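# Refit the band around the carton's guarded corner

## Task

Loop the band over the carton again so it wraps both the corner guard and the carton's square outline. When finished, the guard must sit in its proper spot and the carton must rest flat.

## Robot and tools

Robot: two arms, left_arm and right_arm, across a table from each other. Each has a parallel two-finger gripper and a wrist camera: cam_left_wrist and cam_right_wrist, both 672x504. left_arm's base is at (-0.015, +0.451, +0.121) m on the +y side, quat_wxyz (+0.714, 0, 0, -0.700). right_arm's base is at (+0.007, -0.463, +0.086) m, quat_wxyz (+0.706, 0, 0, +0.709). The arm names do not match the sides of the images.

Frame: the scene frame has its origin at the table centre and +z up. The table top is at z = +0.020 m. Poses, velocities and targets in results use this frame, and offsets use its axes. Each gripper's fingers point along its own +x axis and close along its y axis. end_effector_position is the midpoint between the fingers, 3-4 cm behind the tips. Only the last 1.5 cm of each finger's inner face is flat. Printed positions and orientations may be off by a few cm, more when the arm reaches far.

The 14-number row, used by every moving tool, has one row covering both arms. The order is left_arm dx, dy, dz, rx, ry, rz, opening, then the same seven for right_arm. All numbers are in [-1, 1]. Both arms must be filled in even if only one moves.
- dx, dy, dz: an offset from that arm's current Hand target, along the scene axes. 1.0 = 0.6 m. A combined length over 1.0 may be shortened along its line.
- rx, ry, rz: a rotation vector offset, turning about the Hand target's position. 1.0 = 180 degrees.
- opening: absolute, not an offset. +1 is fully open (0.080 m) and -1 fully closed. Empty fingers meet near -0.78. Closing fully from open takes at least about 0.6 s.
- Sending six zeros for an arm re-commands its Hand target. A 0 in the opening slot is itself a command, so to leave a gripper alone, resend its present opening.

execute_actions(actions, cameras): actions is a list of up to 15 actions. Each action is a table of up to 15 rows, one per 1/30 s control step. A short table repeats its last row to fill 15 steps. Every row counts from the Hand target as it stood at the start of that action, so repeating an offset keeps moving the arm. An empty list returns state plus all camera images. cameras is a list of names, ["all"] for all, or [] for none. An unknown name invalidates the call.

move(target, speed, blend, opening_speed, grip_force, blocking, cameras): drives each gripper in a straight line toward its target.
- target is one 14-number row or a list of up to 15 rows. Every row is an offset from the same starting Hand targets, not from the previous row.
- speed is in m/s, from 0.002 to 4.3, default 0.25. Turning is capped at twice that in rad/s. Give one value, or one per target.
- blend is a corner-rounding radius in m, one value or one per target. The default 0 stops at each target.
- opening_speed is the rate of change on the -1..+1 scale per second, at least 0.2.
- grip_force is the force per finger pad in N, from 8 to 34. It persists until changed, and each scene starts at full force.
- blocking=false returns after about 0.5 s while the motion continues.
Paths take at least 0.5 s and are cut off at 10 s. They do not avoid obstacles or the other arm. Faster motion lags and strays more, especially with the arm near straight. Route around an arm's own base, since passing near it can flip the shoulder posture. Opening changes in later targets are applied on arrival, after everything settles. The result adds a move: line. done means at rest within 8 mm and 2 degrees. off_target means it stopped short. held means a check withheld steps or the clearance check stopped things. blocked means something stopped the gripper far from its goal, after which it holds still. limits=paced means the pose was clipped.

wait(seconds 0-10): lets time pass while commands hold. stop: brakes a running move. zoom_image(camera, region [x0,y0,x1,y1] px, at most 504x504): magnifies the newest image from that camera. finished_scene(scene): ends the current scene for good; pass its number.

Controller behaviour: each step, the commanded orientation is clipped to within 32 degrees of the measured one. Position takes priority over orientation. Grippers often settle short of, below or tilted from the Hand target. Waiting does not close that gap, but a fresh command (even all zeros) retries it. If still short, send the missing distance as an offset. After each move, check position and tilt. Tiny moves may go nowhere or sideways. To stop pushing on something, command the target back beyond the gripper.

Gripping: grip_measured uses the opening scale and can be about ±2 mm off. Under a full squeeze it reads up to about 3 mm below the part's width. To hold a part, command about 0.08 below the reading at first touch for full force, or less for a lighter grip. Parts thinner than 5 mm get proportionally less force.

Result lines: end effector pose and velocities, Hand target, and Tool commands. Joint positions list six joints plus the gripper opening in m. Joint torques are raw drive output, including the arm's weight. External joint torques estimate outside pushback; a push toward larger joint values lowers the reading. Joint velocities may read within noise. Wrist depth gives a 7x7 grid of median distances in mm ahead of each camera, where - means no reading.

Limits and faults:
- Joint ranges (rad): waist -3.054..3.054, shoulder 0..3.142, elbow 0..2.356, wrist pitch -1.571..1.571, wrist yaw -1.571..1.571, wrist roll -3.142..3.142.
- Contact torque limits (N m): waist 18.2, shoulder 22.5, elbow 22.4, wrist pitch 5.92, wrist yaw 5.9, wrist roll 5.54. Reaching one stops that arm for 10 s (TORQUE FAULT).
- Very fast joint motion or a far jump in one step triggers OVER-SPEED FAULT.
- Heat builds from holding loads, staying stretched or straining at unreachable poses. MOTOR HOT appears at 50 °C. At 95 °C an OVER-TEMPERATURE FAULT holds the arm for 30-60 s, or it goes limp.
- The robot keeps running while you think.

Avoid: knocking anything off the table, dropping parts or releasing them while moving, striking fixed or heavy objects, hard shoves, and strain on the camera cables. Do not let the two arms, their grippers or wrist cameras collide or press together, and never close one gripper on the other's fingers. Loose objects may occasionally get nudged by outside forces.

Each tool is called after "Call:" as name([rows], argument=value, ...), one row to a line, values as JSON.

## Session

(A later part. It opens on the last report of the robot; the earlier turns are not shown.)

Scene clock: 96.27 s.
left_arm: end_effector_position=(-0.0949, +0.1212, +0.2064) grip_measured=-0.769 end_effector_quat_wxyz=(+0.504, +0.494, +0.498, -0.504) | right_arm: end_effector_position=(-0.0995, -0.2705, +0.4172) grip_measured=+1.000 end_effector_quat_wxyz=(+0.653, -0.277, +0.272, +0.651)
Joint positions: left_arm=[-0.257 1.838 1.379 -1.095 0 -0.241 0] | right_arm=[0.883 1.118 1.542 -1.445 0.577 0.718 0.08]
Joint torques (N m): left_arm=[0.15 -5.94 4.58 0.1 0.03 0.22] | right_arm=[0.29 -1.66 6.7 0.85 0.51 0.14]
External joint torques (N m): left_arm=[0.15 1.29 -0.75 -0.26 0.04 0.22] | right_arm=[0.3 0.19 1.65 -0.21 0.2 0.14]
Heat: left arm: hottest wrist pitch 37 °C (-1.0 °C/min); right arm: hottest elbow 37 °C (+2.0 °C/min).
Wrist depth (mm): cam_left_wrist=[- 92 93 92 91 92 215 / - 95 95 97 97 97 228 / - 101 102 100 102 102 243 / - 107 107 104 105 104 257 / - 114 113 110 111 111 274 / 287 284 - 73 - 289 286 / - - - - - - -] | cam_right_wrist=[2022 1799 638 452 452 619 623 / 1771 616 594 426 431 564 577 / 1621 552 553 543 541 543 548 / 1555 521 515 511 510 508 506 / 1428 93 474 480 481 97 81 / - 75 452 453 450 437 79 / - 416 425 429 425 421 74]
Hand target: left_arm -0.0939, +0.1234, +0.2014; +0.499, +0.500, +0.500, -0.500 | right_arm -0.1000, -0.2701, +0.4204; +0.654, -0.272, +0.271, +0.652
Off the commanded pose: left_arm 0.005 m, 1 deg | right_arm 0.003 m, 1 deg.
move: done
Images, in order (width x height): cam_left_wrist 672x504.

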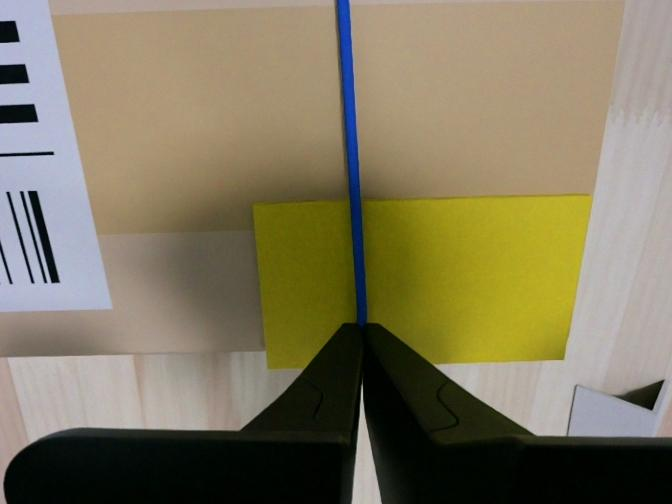

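Call:
move([
  [0.0,0.0,-0.005,0,0,0,-1.0,0,0,0,0,0,0,1.0],
  [0.0,0.0,-0.005,0,0,0,-0.5,0,0,0,0,0,0,1.0],
], cameras=["all"], speed=0.05, opening_speed=0.5)

Scene clock: 99.80 s.
left_arm: end_effector_position=(-0.0951, +0.1208, +0.2043) grip_measured=-0.504 end_effector_quat_wxyz=(+0.504, +0.493, +0.497, -0.505) | right_arm: end_effector_position=(-0.0995, -0.2705, +0.4172) grip_measured=+1.000 end_effector_quat_wxyz=(+0.653, -0.277, +0.272, +0.651)
Joint positions: left_arm=[-0.257 1.839 1.371 -1.083 0 -0.241 0.012] | right_arm=[0.883 1.118 1.542 -1.445 0.577 0.718 0.08]
Joint torques (N m): left_arm=[0.23 -5.77 4.59 0.09 0.04 0.2] | right_arm=[0.33 -1.67 6.66 0.87 0.49 0.14]
External joint torques (N m): left_arm=[0.18 1.42 -0.72 -0.27 0.06 0.2] | right_arm=[0.33 0.2 1.58 -0.19 0.18 0.14]
Heat: left arm: hottest wrist pitch 37 °C (-1.0 °C/min); right arm: hottest elbow 37 °C (+1.0 °C/min).
Wrist depth (mm): cam_left_wrist=[- 89 - 89 90 91 212 / - 94 95 94 96 95 226 / - 99 100 98 100 101 241 / - 105 105 103 102 101 256 / 111 113 109 108 110 - 273 / 281 279 - 73 - 285 285 / - - - - - - -] | cam_right_wrist=[1858 1843 640 445 452 628 635 / 1799 619 598 429 435 571 573 / 1598 561 553 536 538 540 536 / 1544 519 518 516 510 509 502 / 1411 93 476 481 477 97 81 / - 75 454 452 451 434 79 / - 419 426 426 422 422 74]
Hand target: left_arm -0.0939, +0.1234, +0.1985; +0.499, +0.500, +0.500, -0.500 | right_arm -0.1000, -0.2701, +0.4204; +0.654, -0.272, +0.271, +0.652
Off the commanded pose: left_arm 0.007 m, 1 deg | right_arm 0.003 m, 1 deg.
move: done

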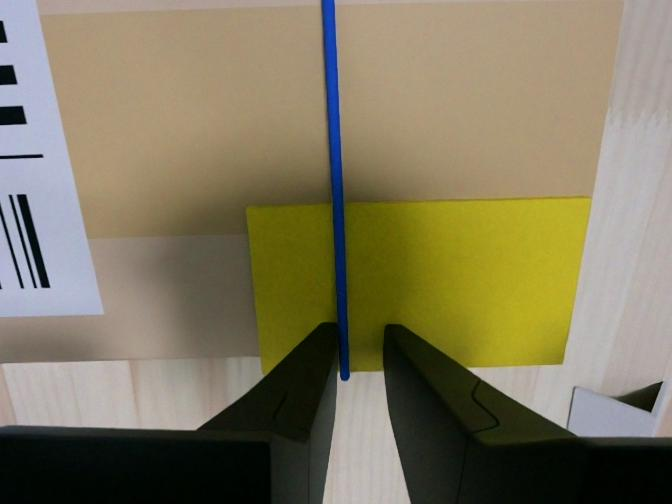

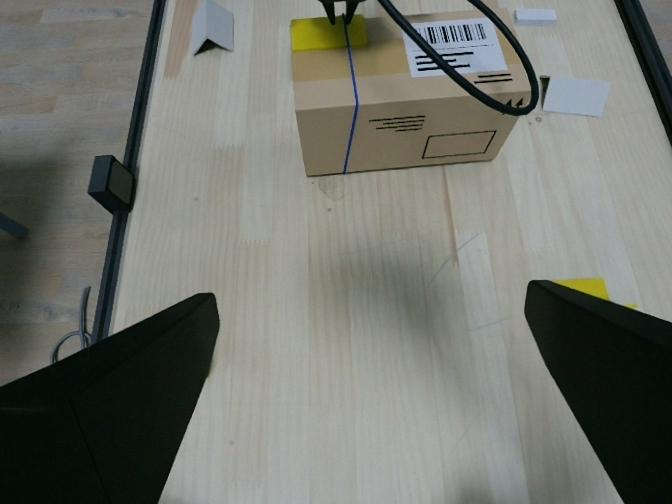

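Call:
move([
  [0.0,0.0,0.1,0,0,0,-0.5,0,0,0,0,0,0,1.0],
  [0.0065,0.211,0.27,-0.278,0,0,0.0,0,0,0,0,0,0,1.0],
], cameras=["all"], speed=[0.06,0.25], blend=0.02)

Call:
zoom_image(camera="cam_left_wrist", region=[200, 100, 504, 352])

Call:
zoom_image(camera="cam_right_wrist", region=[280, 0, 540, 190])

Scene clock: 106.97 s.
left_arm: end_effector_position=(-0.0912, +0.2491, +0.3618) grip_measured=-0.004 end_effector_quat_wxyz=(+0.662, +0.243, +0.242, -0.667) | right_arm: end_effector_position=(-0.0995, -0.2705, +0.4172) grip_measured=+1.000 end_effector_quat_wxyz=(+0.653, -0.277, +0.272, +0.651)
Joint positions: left_arm=[-0.733 0.799 0.945 -0.982 -0.519 -0.503 0.035] | right_arm=[0.883 1.118 1.542 -1.445 0.577 0.718 0.08]
Joint torques (N m): left_arm=[-0.36 -1.52 5.59 1.12 -0.5 -0.18] | right_arm=[0.28 -1.69 6.64 0.84 0.51 0.14]
External joint torques (N m): left_arm=[-0.35 -0.61 -0.32 -0.11 -0.26 -0.18] | right_arm=[0.28 0.11 1.61 -0.22 0.2 0.13]
Heat: left arm: hottest wrist pitch 37 °C (-1.0 °C/min); right arm: hottest elbow 37 °C (+1.0 °C/min).
Wrist depth (mm): cam_left_wrist=[676 699 689 670 683 1756 2155 / 599 627 606 605 613 651 1928 / 532 361 361 368 548 554 1756 / 484 326 327 339 485 498 1491 / 436 329 310 382 458 447 1340 / 415 - 72 407 - 423 420 / - - 364 379 - - -] | cam_right_wrist=[1953 1843 644 442 452 618 637 / 1799 618 597 429 435 567 571 / 1632 552 549 534 536 541 541 / 1503 518 518 515 509 510 503 / 1446 495 478 481 477 97 81 / - 75 452 451 451 439 79 / - 417 425 426 424 424 74]
Hand target: left_arm -0.0899, +0.2499, +0.3606; +0.664, +0.242, +0.242, -0.665 | right_arm -0.1000, -0.2701, +0.4204; +0.654, -0.272, +0.271, +0.652
Off the commanded pose: left_arm 0.002 m, 0 deg | right_arm 0.003 m, 1 deg.
move: done

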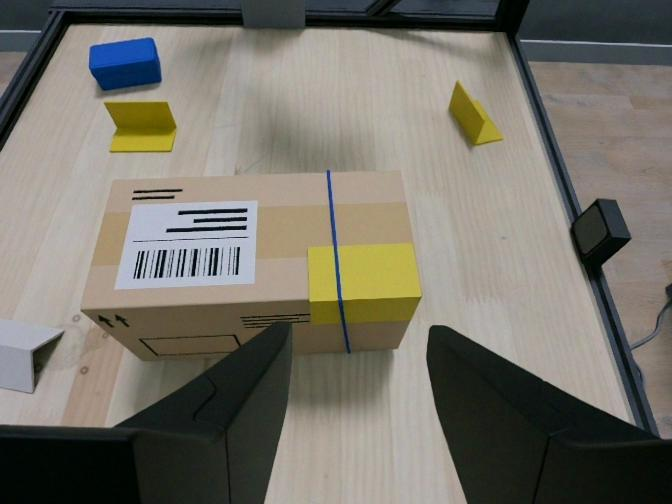

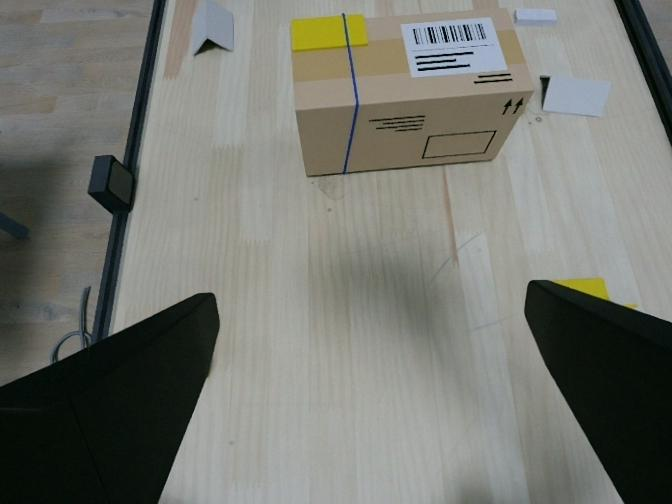

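Scaled by 1.658.

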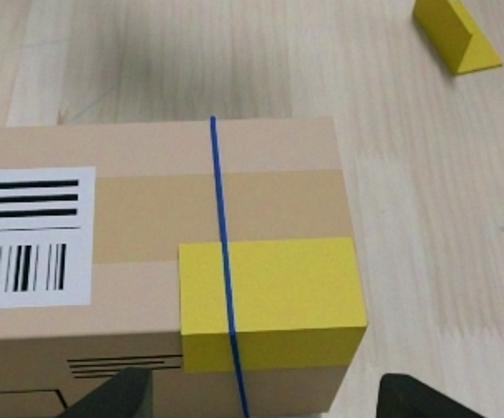

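Scaled by 1.938.

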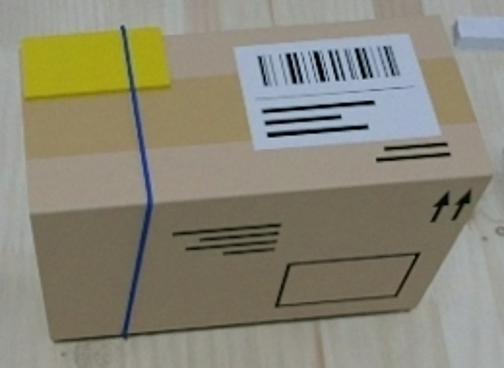

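Call:
move([
  [0,-0.2107,-0.201,0.278,0,0,-0.3,0,0,0,0,0,0,1.0],
  [0.0,-0.2107,-0.2650,0.278,0,0,-0.3,0,0,0,0,0,0,1.0],
], cameras=["cam_left_wrist"], speed=[0.25,0.06])

Scene clock: 120.43 s.
left_arm: end_effector_position=(-0.0904, +0.1221, +0.2058) grip_measured=-0.297 end_effector_quat_wxyz=(+0.504, +0.496, +0.497, -0.502) | right_arm: end_effector_position=(-0.0995, -0.2705, +0.4172) grip_measured=+1.000 end_effector_quat_wxyz=(+0.653, -0.277, +0.272, +0.651)
Joint positions: left_arm=[-0.246 1.835 1.372 -1.096 -0.004 -0.231 0.022] | right_arm=[0.883 1.118 1.542 -1.445 0.577 0.718 0.08]
Joint torques (N m): left_arm=[0.13 -5.93 4.82 0.27 0.18 0.19] | right_arm=[0.36 -1.66 6.69 0.86 0.52 0.13]
External joint torques (N m): left_arm=[0.18 1.3 -0.53 -0.08 0.18 0.19] | right_arm=[0.38 0.19 1.62 -0.2 0.2 0.12]
Heat: left arm: hottest wrist pitch 38 °C (+1.0 °C/min); right arm: hottest elbow 37 °C (+1.0 °C/min).
Wrist depth (mm): cam_left_wrist=[- 90 - 90 90 91 93 / - 95 95 96 97 95 224 / - 101 101 99 101 101 240 / - 108 107 103 - 106 255 / - 115 110 110 111 111 273 / 284 283 72 285 - 283 290 / - - - 310 - - -] | cam_right_wrist=[1953 1843 646 440 446 623 623 / 1758 619 595 430 437 492 574 / 1668 545 556 539 541 548 541 / 1534 519 517 514 511 508 504 / 1437 93 476 482 478 97 81 / - 75 451 453 448 439 79 / - 419 429 427 423 422 74]
Hand target: left_arm -0.0900, +0.1236, +0.2015; +0.500, +0.500, +0.500, -0.500 | right_arm -0.1000, -0.2701, +0.4204; +0.654, -0.272, +0.271, +0.652
Off the commanded pose: left_arm 0.004 m, 1 deg | right_arm 0.003 m, 1 deg.
move: done
Images, in order (width x height): cam_left_wrist 672x504.

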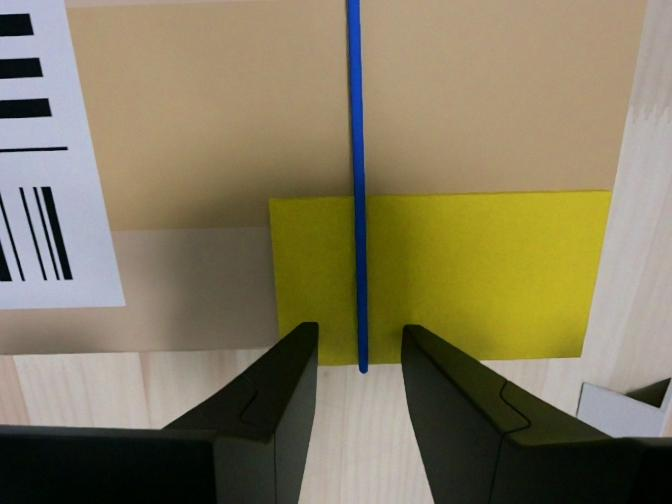

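Call:
move([
  [0,0,-0.0067,0,0,0,-0.3,0,0,0,0,0,0,1.0],
  [0,0,-0.0067,0,0,0,-1.0,0,0,0,0,0,0,1.0],
  [0,0.0307,0.0525,0,0,0,-1.0,0,0,0,0,0,0,1.0],
  [-0.0317,0.0307,0.0525,0,0,0,-1.0,0,0,0,0,0,0,1.0],
], cameras=["all"], speed=[0.05,0.05,0.07,0.07], opening_speed=0.8)

Call:
zoom_image(camera="cam_right_wrist", region=[280, 0, 540, 190])

Scene clock: 126.93 s.
left_arm: end_effector_position=(-0.1064, +0.1428, +0.2285) grip_measured=-0.769 end_effector_quat_wxyz=(+0.500, +0.504, +0.499, -0.498) | right_arm: end_effector_position=(-0.0995, -0.2705, +0.4172) grip_measured=+1.000 end_effector_quat_wxyz=(+0.653, -0.277, +0.272, +0.651)
Joint positions: left_arm=[-0.309 1.775 1.389 -1.192 -0.004 -0.287 0] | right_arm=[0.883 1.118 1.542 -1.445 0.577 0.718 0.08]
Joint torques (N m): left_arm=[-0.54 -6.7 7.53 -0.73 0.16 -0.19] | right_arm=[0.29 -1.65 6.72 0.87 0.52 0.14]
External joint torques (N m): left_arm=[-0.5 0.04 2.22 -1.04 0.17 -0.19] | right_arm=[0.29 0.25 1.65 -0.18 0.22 0.14]
Heat: left arm: hottest wrist pitch 38 °C (+1.0 °C/min); right arm: hottest elbow 37 °C (+1.0 °C/min).
Wrist depth (mm): cam_left_wrist=[- 111 110 111 111 230 234 / 117 118 116 115 115 245 248 / - 124 122 119 122 264 262 / 282 280 129 282 281 279 278 / 297 298 299 290 299 297 294 / 318 320 - 73 - 319 320 / - - - - - - -] | cam_right_wrist=[1970 1873 647 447 445 628 635 / 1771 616 598 430 435 494 573 / 1644 556 553 535 540 544 539 / 1544 517 516 516 511 509 502 / 1465 93 475 479 477 97 81 / - 75 454 453 448 438 79 / - 419 426 427 424 421 74]
Hand target: left_arm -0.1091, +0.1419, +0.2330; +0.500, +0.500, +0.500, -0.500 | right_arm -0.1000, -0.2701, +0.4204; +0.654, -0.272, +0.271, +0.652
Off the commanded pose: left_arm 0.005 m, 0 deg | right_arm 0.003 m, 1 deg.
move: done

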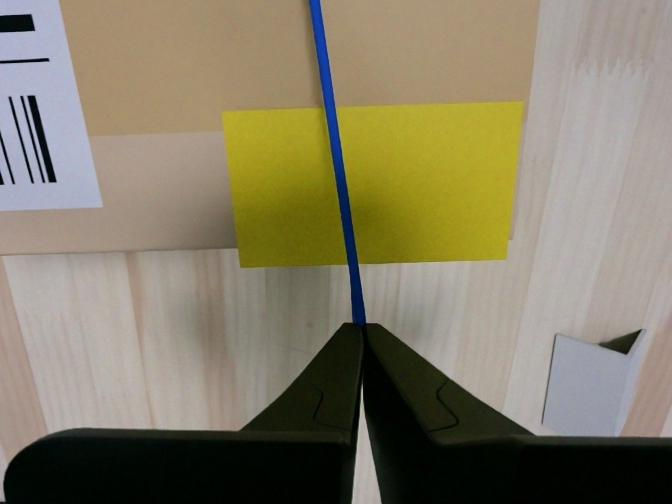

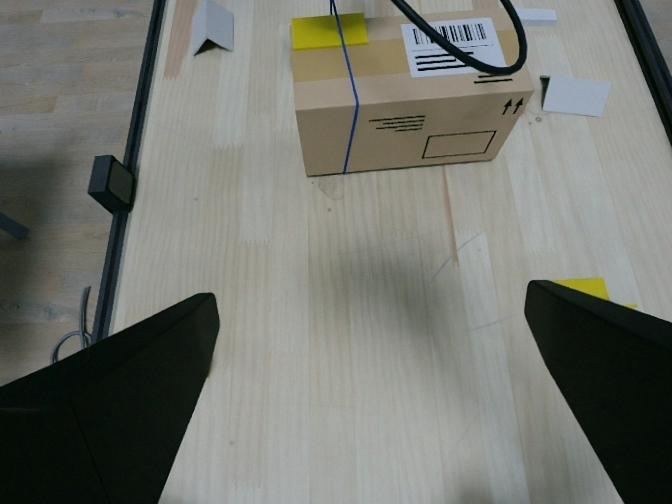

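Scaled by 1.938.

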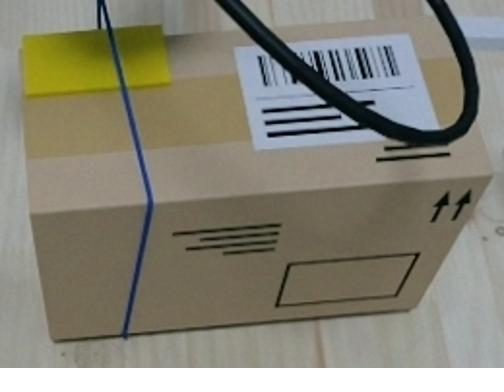

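Call:
move([
  [-0.0083,0,0,0,0,0,-1.0,0,0,0,0,0,0,1.0],
  [-0.0083,-0.0308,-0.0592,0,0,0,-1.0,0,0,0,0,0,0,1.0],
  [-0.0083,-0.0308,-0.0592,0,0,0,-0.4,0,0,0,0,0,0,1.0],
  [-0.0083,-0.0308,0.045,0,0,0,-0.4,0,0,0,0,0,0,1.0],
], cameras=["all"], speed=[0.07,0.06,0.05,0.1], blend=[0.003,0,0,0.005], opening_speed=0.5)

Scene clock: 133.80 s.
left_arm: end_effector_position=(-0.1123, +0.1260, +0.2514) grip_measured=-0.403 end_effector_quat_wxyz=(+0.498, +0.508, +0.505, -0.489) | right_arm: end_effector_position=(-0.0995, -0.2705, +0.4172) grip_measured=+1.000 end_effector_quat_wxyz=(+0.653, -0.277, +0.272, +0.651)
Joint positions: left_arm=[-0.312 1.853 1.578 -1.324 -0.004 -0.299 0.017] | right_arm=[0.883 1.118 1.542 -1.445 0.577 0.718 0.08]
Joint torques (N m): left_arm=[-0.11 -8.43 7.67 -0.15 0.13 0.2] | right_arm=[0.31 -1.63 6.75 0.87 0.5 0.13]
External joint torques (N m): left_arm=[-0.05 -1.12 2.31 -0.44 0.14 0.2] | right_arm=[0.3 0.24 1.68 -0.18 0.19 0.13]
Heat: left arm: hottest wrist pitch 37 °C (+0.0 °C/min); right arm: hottest elbow 37 °C (+1.0 °C/min).
Wrist depth (mm): cam_left_wrist=[- 132 130 130 129 253 253 / 137 137 137 137 137 269 266 / 144 146 144 143 - 285 284 / 156 156 156 315 307 305 304 / 325 325 321 323 327 326 325 / 353 348 72 89 - - 350 / - - - 374 - - -] | cam_right_wrist=[1953 1873 649 448 447 628 624 / 1785 623 600 429 433 561 573 / 1632 560 552 535 541 543 543 / 1534 521 517 515 510 507 502 / 1428 93 477 480 477 97 81 / - 75 452 452 451 439 79 / - 421 426 426 424 420 74]
Hand target: left_arm -0.1139, +0.1236, +0.2599; +0.500, +0.500, +0.500, -0.500 | right_arm -0.1000, -0.2701, +0.4204; +0.654, -0.272, +0.271, +0.652
Off the commanded pose: left_arm 0.009 m, 2 deg | right_arm 0.003 m, 1 deg.
move: off_target (left_arm); blend cut to 0 m at target 1

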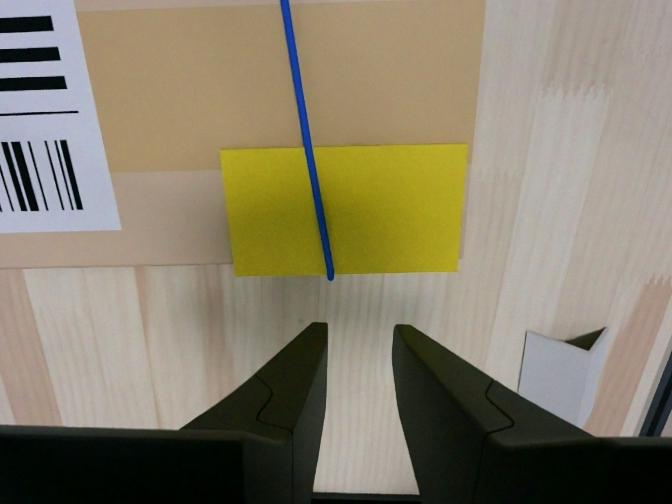

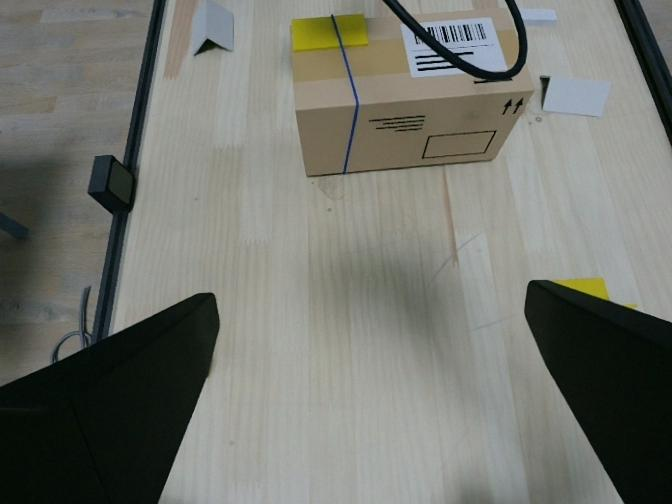

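Call:
move(target=[0.0473,-0.1527,-0.025,0,0,0,-0.25,0,0,0,0,0,0,1.0], cameras=["all"], speed=0.2)

Scene clock: 141.30 s.
left_arm: end_effector_position=(-0.0843, +0.0347, +0.2454) grip_measured=-0.253 end_effector_quat_wxyz=(+0.502, +0.500, +0.501, -0.497) | right_arm: end_effector_position=(-0.0995, -0.2705, +0.4172) grip_measured=+1.000 end_effector_quat_wxyz=(+0.653, -0.277, +0.272, +0.651)
Joint positions: left_arm=[-0.185 2.183 2.032 -1.424 -0.003 -0.172 0.024] | right_arm=[0.883 1.118 1.542 -1.445 0.577 0.718 0.08]
Joint torques (N m): left_arm=[-0.23 -7.87 7.69 -0.1 0.15 0.21] | right_arm=[0.32 -1.6 6.69 0.85 0.52 0.12]
External joint torques (N m): left_arm=[-0.28 1.77 2.26 -0.42 0.16 0.21] | right_arm=[0.33 0.25 1.61 -0.22 0.2 0.12]
Heat: left arm: hottest wrist pitch 37 °C (+0.0 °C/min); right arm: hottest elbow 37 °C (+1.0 °C/min).
Wrist depth (mm): cam_left_wrist=[243 245 245 245 245 247 248 / 257 257 259 258 260 262 262 / 235 192 185 211 176 273 276 / 144 144 144 146 145 150 296 / 153 153 152 152 153 309 314 / - 162 72 163 - 330 340 / - - - 181 - - -] | cam_right_wrist=[1904 1904 642 316 434 623 637 / 1705 619 597 432 437 566 576 / 1644 563 555 534 540 535 536 / 1523 518 512 515 510 507 502 / 1419 93 475 476 478 97 81 / - 75 453 454 450 438 79 / - 419 427 426 426 422 74]
Hand target: left_arm -0.0856, +0.0319, +0.2450; +0.500, +0.500, +0.500, -0.500 | right_arm -0.1000, -0.2701, +0.4204; +0.654, -0.272, +0.271, +0.652
Off the commanded pose: left_arm 0.003 m, 0 deg | right_arm 0.003 m, 1 deg.
move: done

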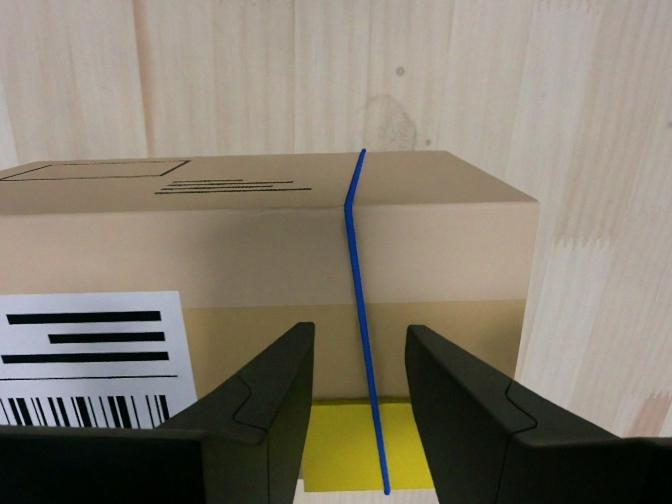

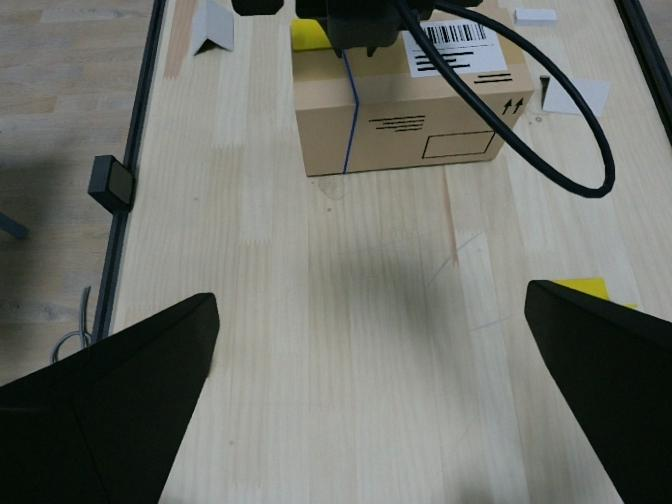

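Call:
move([
  [-0.0017,-0.0130,0,0,0,0,-0.3,0,0,0,0,0,0,1.0],
  [-0.0017,-0.0130,-0.0767,0,0,0,-0.3,0,0,0,0,0,0,1.0],
], cameras=["all"], speed=[0.1,0.06])

Scene clock: 148.47 s.
left_arm: end_effector_position=(-0.0865, +0.0217, +0.2048) grip_measured=-0.297 end_effector_quat_wxyz=(+0.505, +0.495, +0.498, -0.502) | right_arm: end_effector_position=(-0.0995, -0.2705, +0.4172) grip_measured=+1.000 end_effector_quat_wxyz=(+0.653, -0.277, +0.272, +0.651)
Joint positions: left_arm=[-0.185 2.223 1.936 -1.27 -0.003 -0.171 0.022] | right_arm=[0.883 1.118 1.542 -1.445 0.577 0.718 0.08]
Joint torques (N m): left_arm=[-0.05 -8.53 4.33 0.32 0.15 0.21] | right_arm=[0.31 -1.69 6.7 0.85 0.52 0.14]
External joint torques (N m): left_arm=[0 1.32 -1.1 -0.02 0.15 0.2] | right_arm=[0.31 0.19 1.65 -0.19 0.2 0.13]
Heat: left arm: hottest wrist pitch 37 °C (+0.0 °C/min); right arm: hottest elbow 37 °C (+1.0 °C/min).
Wrist depth (mm): cam_left_wrist=[210 211 211 211 212 213 214 / 220 220 222 223 224 224 225 / 230 232 232 232 231 237 238 / 159 143 140 138 135 165 253 / 109 110 109 108 108 109 269 / - 114 72 115 - 116 287 / - - - 125 - - -] | cam_right_wrist=[1920 1843 329 226 322 616 621 / 1771 616 598 427 430 494 574 / 1680 559 556 534 531 543 538 / 1523 518 511 514 512 507 503 / 1437 498 475 478 476 97 81 / - 75 452 451 447 439 79 / - 420 430 425 427 422 74]
Hand target: left_arm -0.0866, +0.0241, +0.1990; +0.500, +0.500, +0.500, -0.500 | right_arm -0.1000, -0.2701, +0.4204; +0.654, -0.272, +0.271, +0.652
Off the commanded pose: left_arm 0.006 m, 1 deg | right_arm 0.003 m, 1 deg.
move: done

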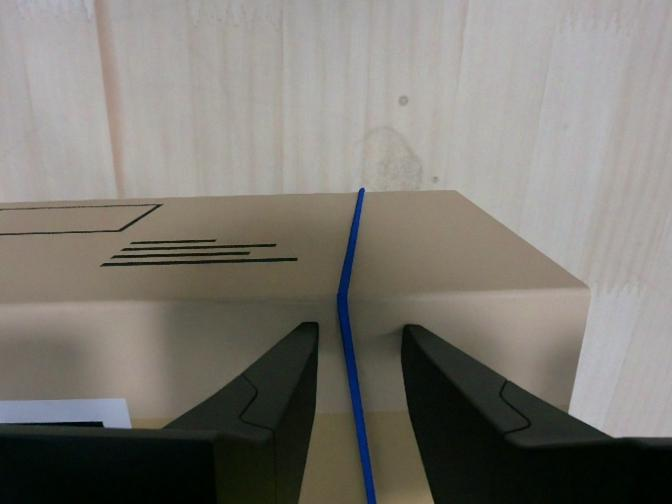

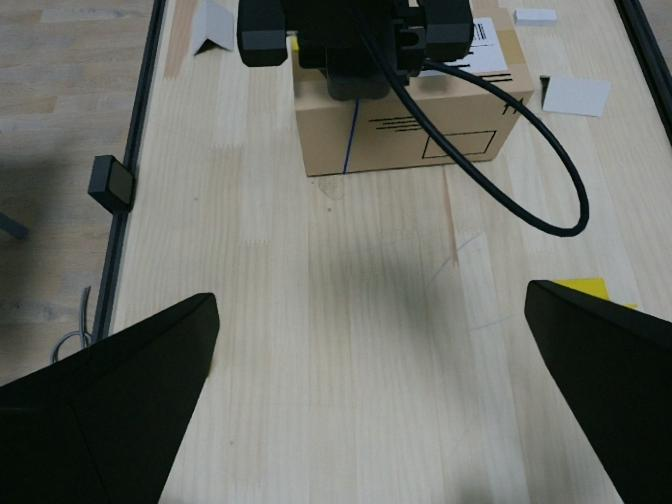

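Call:
move([
  [0,0,-0.0067,0,0,0,-0.3,0,0,0,0,0,0,1.0],
  [0,0,-0.0067,0,0,0,-1.0,0,0,0,0,0,0,1.0],
  [0,-0.028,0.045,0,0,0,-1.0,0,0,0,0,0,0,1.0],
  [-0.0233,-0.028,0.045,0,0,0,-1.0,0,0,0,0,0,0,1.0],
], cameras=["all"], speed=[0.05,0.05,0.07,0.07], opening_speed=0.8)

Scene clock: 154.93 s.
left_arm: end_effector_position=(-0.0995, +0.0126, +0.2214) grip_measured=-0.768 end_effector_quat_wxyz=(+0.494, +0.509, +0.502, -0.495) | right_arm: end_effector_position=(-0.0995, -0.2705, +0.4172) grip_measured=+1.000 end_effector_quat_wxyz=(+0.653, -0.277, +0.272, +0.651)
Joint positions: left_arm=[-0.21 2.323 2.17 -1.441 -0.002 -0.183 0] | right_arm=[0.883 1.118 1.542 -1.445 0.577 0.718 0.08]
Joint torques (N m): left_arm=[0.03 -9.23 8.66 0.11 0.11 -0.17] | right_arm=[0.29 -1.66 6.65 0.87 0.51 0.13]
External joint torques (N m): left_arm=[-0.03 0.97 3.36 -0.17 0.12 -0.17] | right_arm=[0.29 0.19 1.6 -0.19 0.2 0.13]
Heat: left arm: hottest shoulder 37 °C (+0.0 °C/min); right arm: hottest elbow 37 °C (+0.0 °C/min).
Wrist depth (mm): cam_left_wrist=[217 218 220 220 221 221 221 / 232 233 232 233 234 235 234 / 243 243 240 241 245 249 251 / 163 159 156 151 150 267 267 / 126 125 125 122 124 286 285 / - 133 130 73 130 308 310 / - - - - - - -] | cam_right_wrist=[1970 1843 312 272 315 623 626 / 1771 614 595 423 434 564 577 / 1668 548 551 535 540 543 541 / 1544 518 518 510 507 503 503 / 1437 495 475 482 476 97 81 / - 75 457 451 449 439 79 / - 419 428 426 424 423 74]
Hand target: left_arm -0.1005, +0.0073, +0.2259; +0.500, +0.500, +0.500, -0.500 | right_arm -0.1000, -0.2701, +0.4204; +0.654, -0.272, +0.271, +0.652
Off the commanded pose: left_arm 0.007 m, 1 deg | right_arm 0.003 m, 1 deg.
move: done

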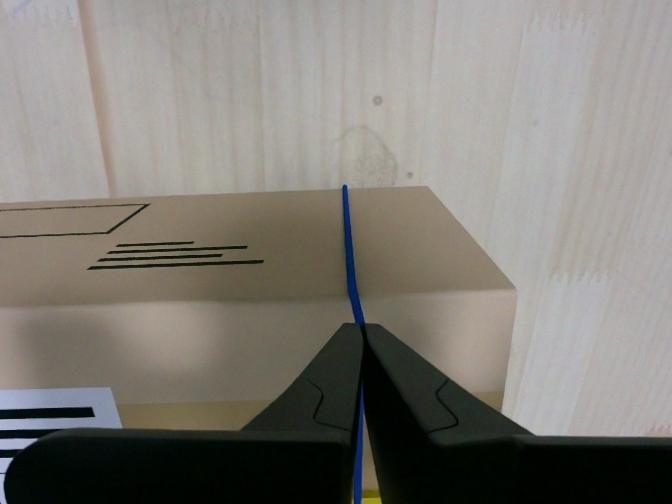

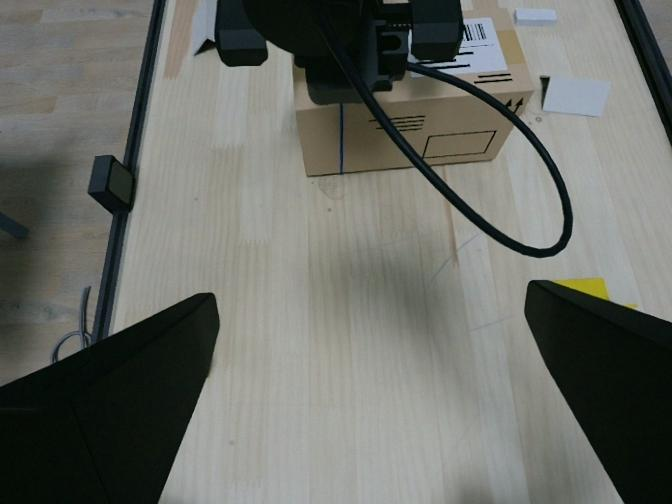

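Call:
move([
  [-0.004,0,0,0,0,0,-1.0,0,0,0,0,0,0,1.0],
  [-0.004,0.028,-0.0498,0,0,0,-1.0,0,0,0,0,0,0,1.0],
  [-0.004,0.028,-0.0498,0,0,0,-0.4,0,0,0,0,0,0,1.0],
  [-0.004,0.028,0.045,0,0,0,-0.4,0,0,0,0,0,0,1.0],
], cameras=["all"], speed=[0.07,0.06,0.05,0.1], opening_speed=0.5)

Scene clock: 161.87 s.
left_arm: end_effector_position=(-0.1037, +0.0271, +0.2534) grip_measured=-0.403 end_effector_quat_wxyz=(+0.496, +0.503, +0.500, -0.502) | right_arm: end_effector_position=(-0.0995, -0.2705, +0.4172) grip_measured=+1.000 end_effector_quat_wxyz=(+0.653, -0.277, +0.272, +0.651)
Joint positions: left_arm=[-0.224 2.246 2.168 -1.497 0.003 -0.196 0.017] | right_arm=[0.883 1.118 1.542 -1.445 0.577 0.718 0.08]
Joint torques (N m): left_arm=[0.28 -8.26 7.63 -0.11 -0.09 -0.15] | right_arm=[0.34 -1.61 6.69 0.85 0.5 0.12]
External joint torques (N m): left_arm=[0.28 1.47 2.37 -0.42 -0.09 -0.15] | right_arm=[0.35 0.22 1.64 -0.21 0.18 0.11]
Heat: left arm: hottest shoulder 38 °C (+2.0 °C/min); right arm: hottest elbow 37 °C (+0.0 °C/min).
Wrist depth (mm): cam_left_wrist=[250 250 250 253 253 253 254 / 263 264 264 265 268 268 269 / 243 234 219 210 277 285 287 / 152 152 151 151 155 304 305 / 161 162 160 160 164 325 325 / 173 170 73 89 - 343 351 / - - - 183 - - -] | cam_right_wrist=[1953 1843 637 248 441 626 637 / 1828 618 594 430 426 495 573 / 1656 549 553 535 535 547 543 / 1513 516 512 510 511 509 504 / 1455 93 476 481 475 97 82 / - 75 452 452 449 435 79 / - 420 426 426 422 422 74]
Hand target: left_arm -0.1030, +0.0241, +0.2530; +0.500, +0.500, +0.500, -0.500 | right_arm -0.1000, -0.2701, +0.4204; +0.654, -0.272, +0.271, +0.652
Off the commanded pose: left_arm 0.003 m, 1 deg | right_arm 0.003 m, 1 deg.
move: done; target 3's new opening was sent with left_arm's hand 0.010 m and 2 deg from that target

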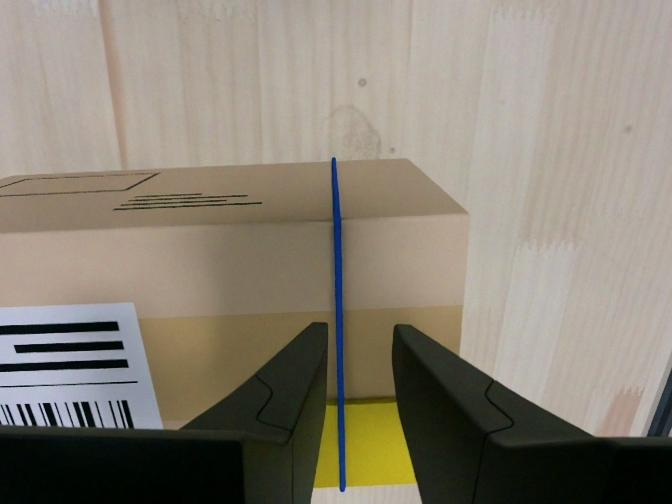

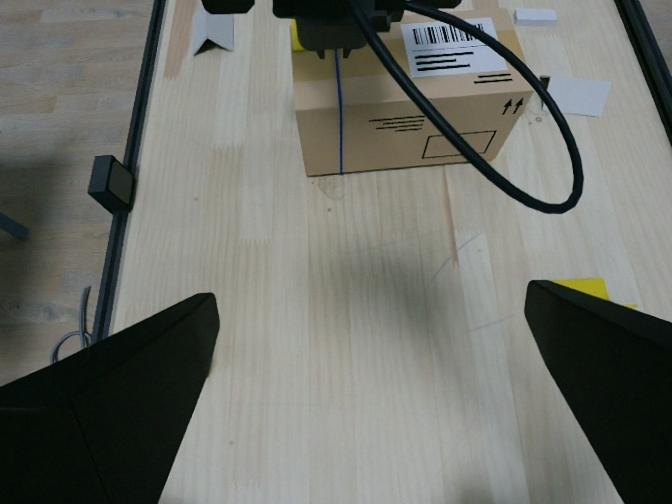

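Call:
move(target=[0.0217,0.3765,0.1783,-0.278,0,0,0.0,0,0,0,0,0,0,1.0], cameras=["all"], speed=0.25)

Call:
zoom_image(camera="cam_left_wrist", region=[250, 150, 470, 370])

Call:
zoom_image(camera="cam_right_wrist", region=[280, 0, 540, 190])

Scene clock: 166.47 s.
left_arm: end_effector_position=(-0.0912, +0.2493, +0.3612) grip_measured=-0.003 end_effector_quat_wxyz=(+0.662, +0.243, +0.242, -0.667) | right_arm: end_effector_position=(-0.0995, -0.2705, +0.4172) grip_measured=+1.000 end_effector_quat_wxyz=(+0.653, -0.277, +0.272, +0.651)
Joint positions: left_arm=[-0.734 0.798 0.943 -0.981 -0.52 -0.504 0.035] | right_arm=[0.883 1.118 1.542 -1.445 0.577 0.718 0.08]
Joint torques (N m): left_arm=[-0.23 -1.49 5.61 1.13 -0.49 -0.22] | right_arm=[0.35 -1.64 6.69 0.86 0.53 0.12]
External joint torques (N m): left_arm=[-0.23 -0.59 -0.37 -0.13 -0.25 -0.22] | right_arm=[0.35 0.2 1.62 -0.21 0.22 0.12]
Heat: left arm: hottest shoulder 38 °C (+2.0 °C/min); right arm: hottest elbow 37 °C (+0.0 °C/min).
Wrist depth (mm): cam_left_wrist=[655 701 687 683 687 670 2044 / 597 629 610 613 631 621 2044 / 536 363 363 366 546 558 1769 / 487 327 328 337 494 496 1570 / 437 329 310 379 456 452 1363 / 410 - 72 407 - 422 422 / - - 364 378 - - -] | cam_right_wrist=[1953 1858 653 438 450 628 623 / 1799 618 595 431 437 566 581 / 1656 561 555 536 541 543 541 / 1513 518 514 512 510 508 508 / 1484 93 476 480 476 97 81 / - 75 452 454 446 438 79 / - 417 429 426 423 423 74]
Hand target: left_arm -0.0900, +0.2500, +0.3599; +0.664, +0.242, +0.241, -0.665 | right_arm -0.1000, -0.2701, +0.4204; +0.654, -0.272, +0.271, +0.652
Off the commanded pose: left_arm 0.002 m, 0 deg | right_arm 0.003 m, 1 deg.
move: done

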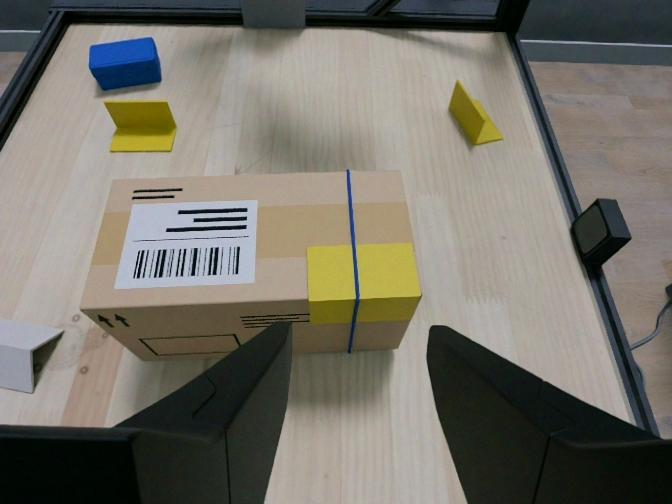

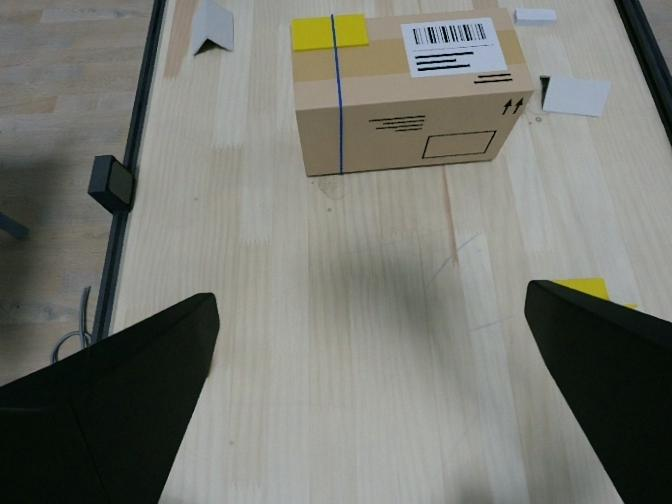

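Scaled by 2.291.

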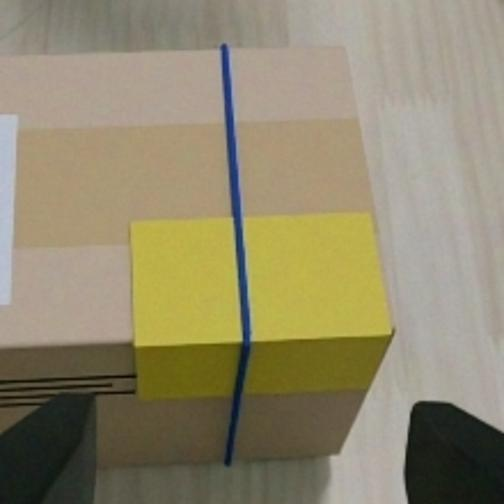

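Scaled by 1.938.

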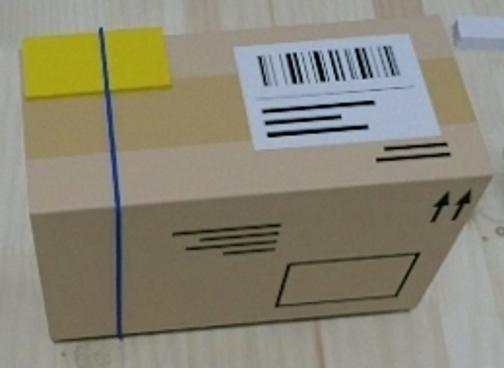

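Call:
finished_scene(scene=1)

The scene is finished: the task was done.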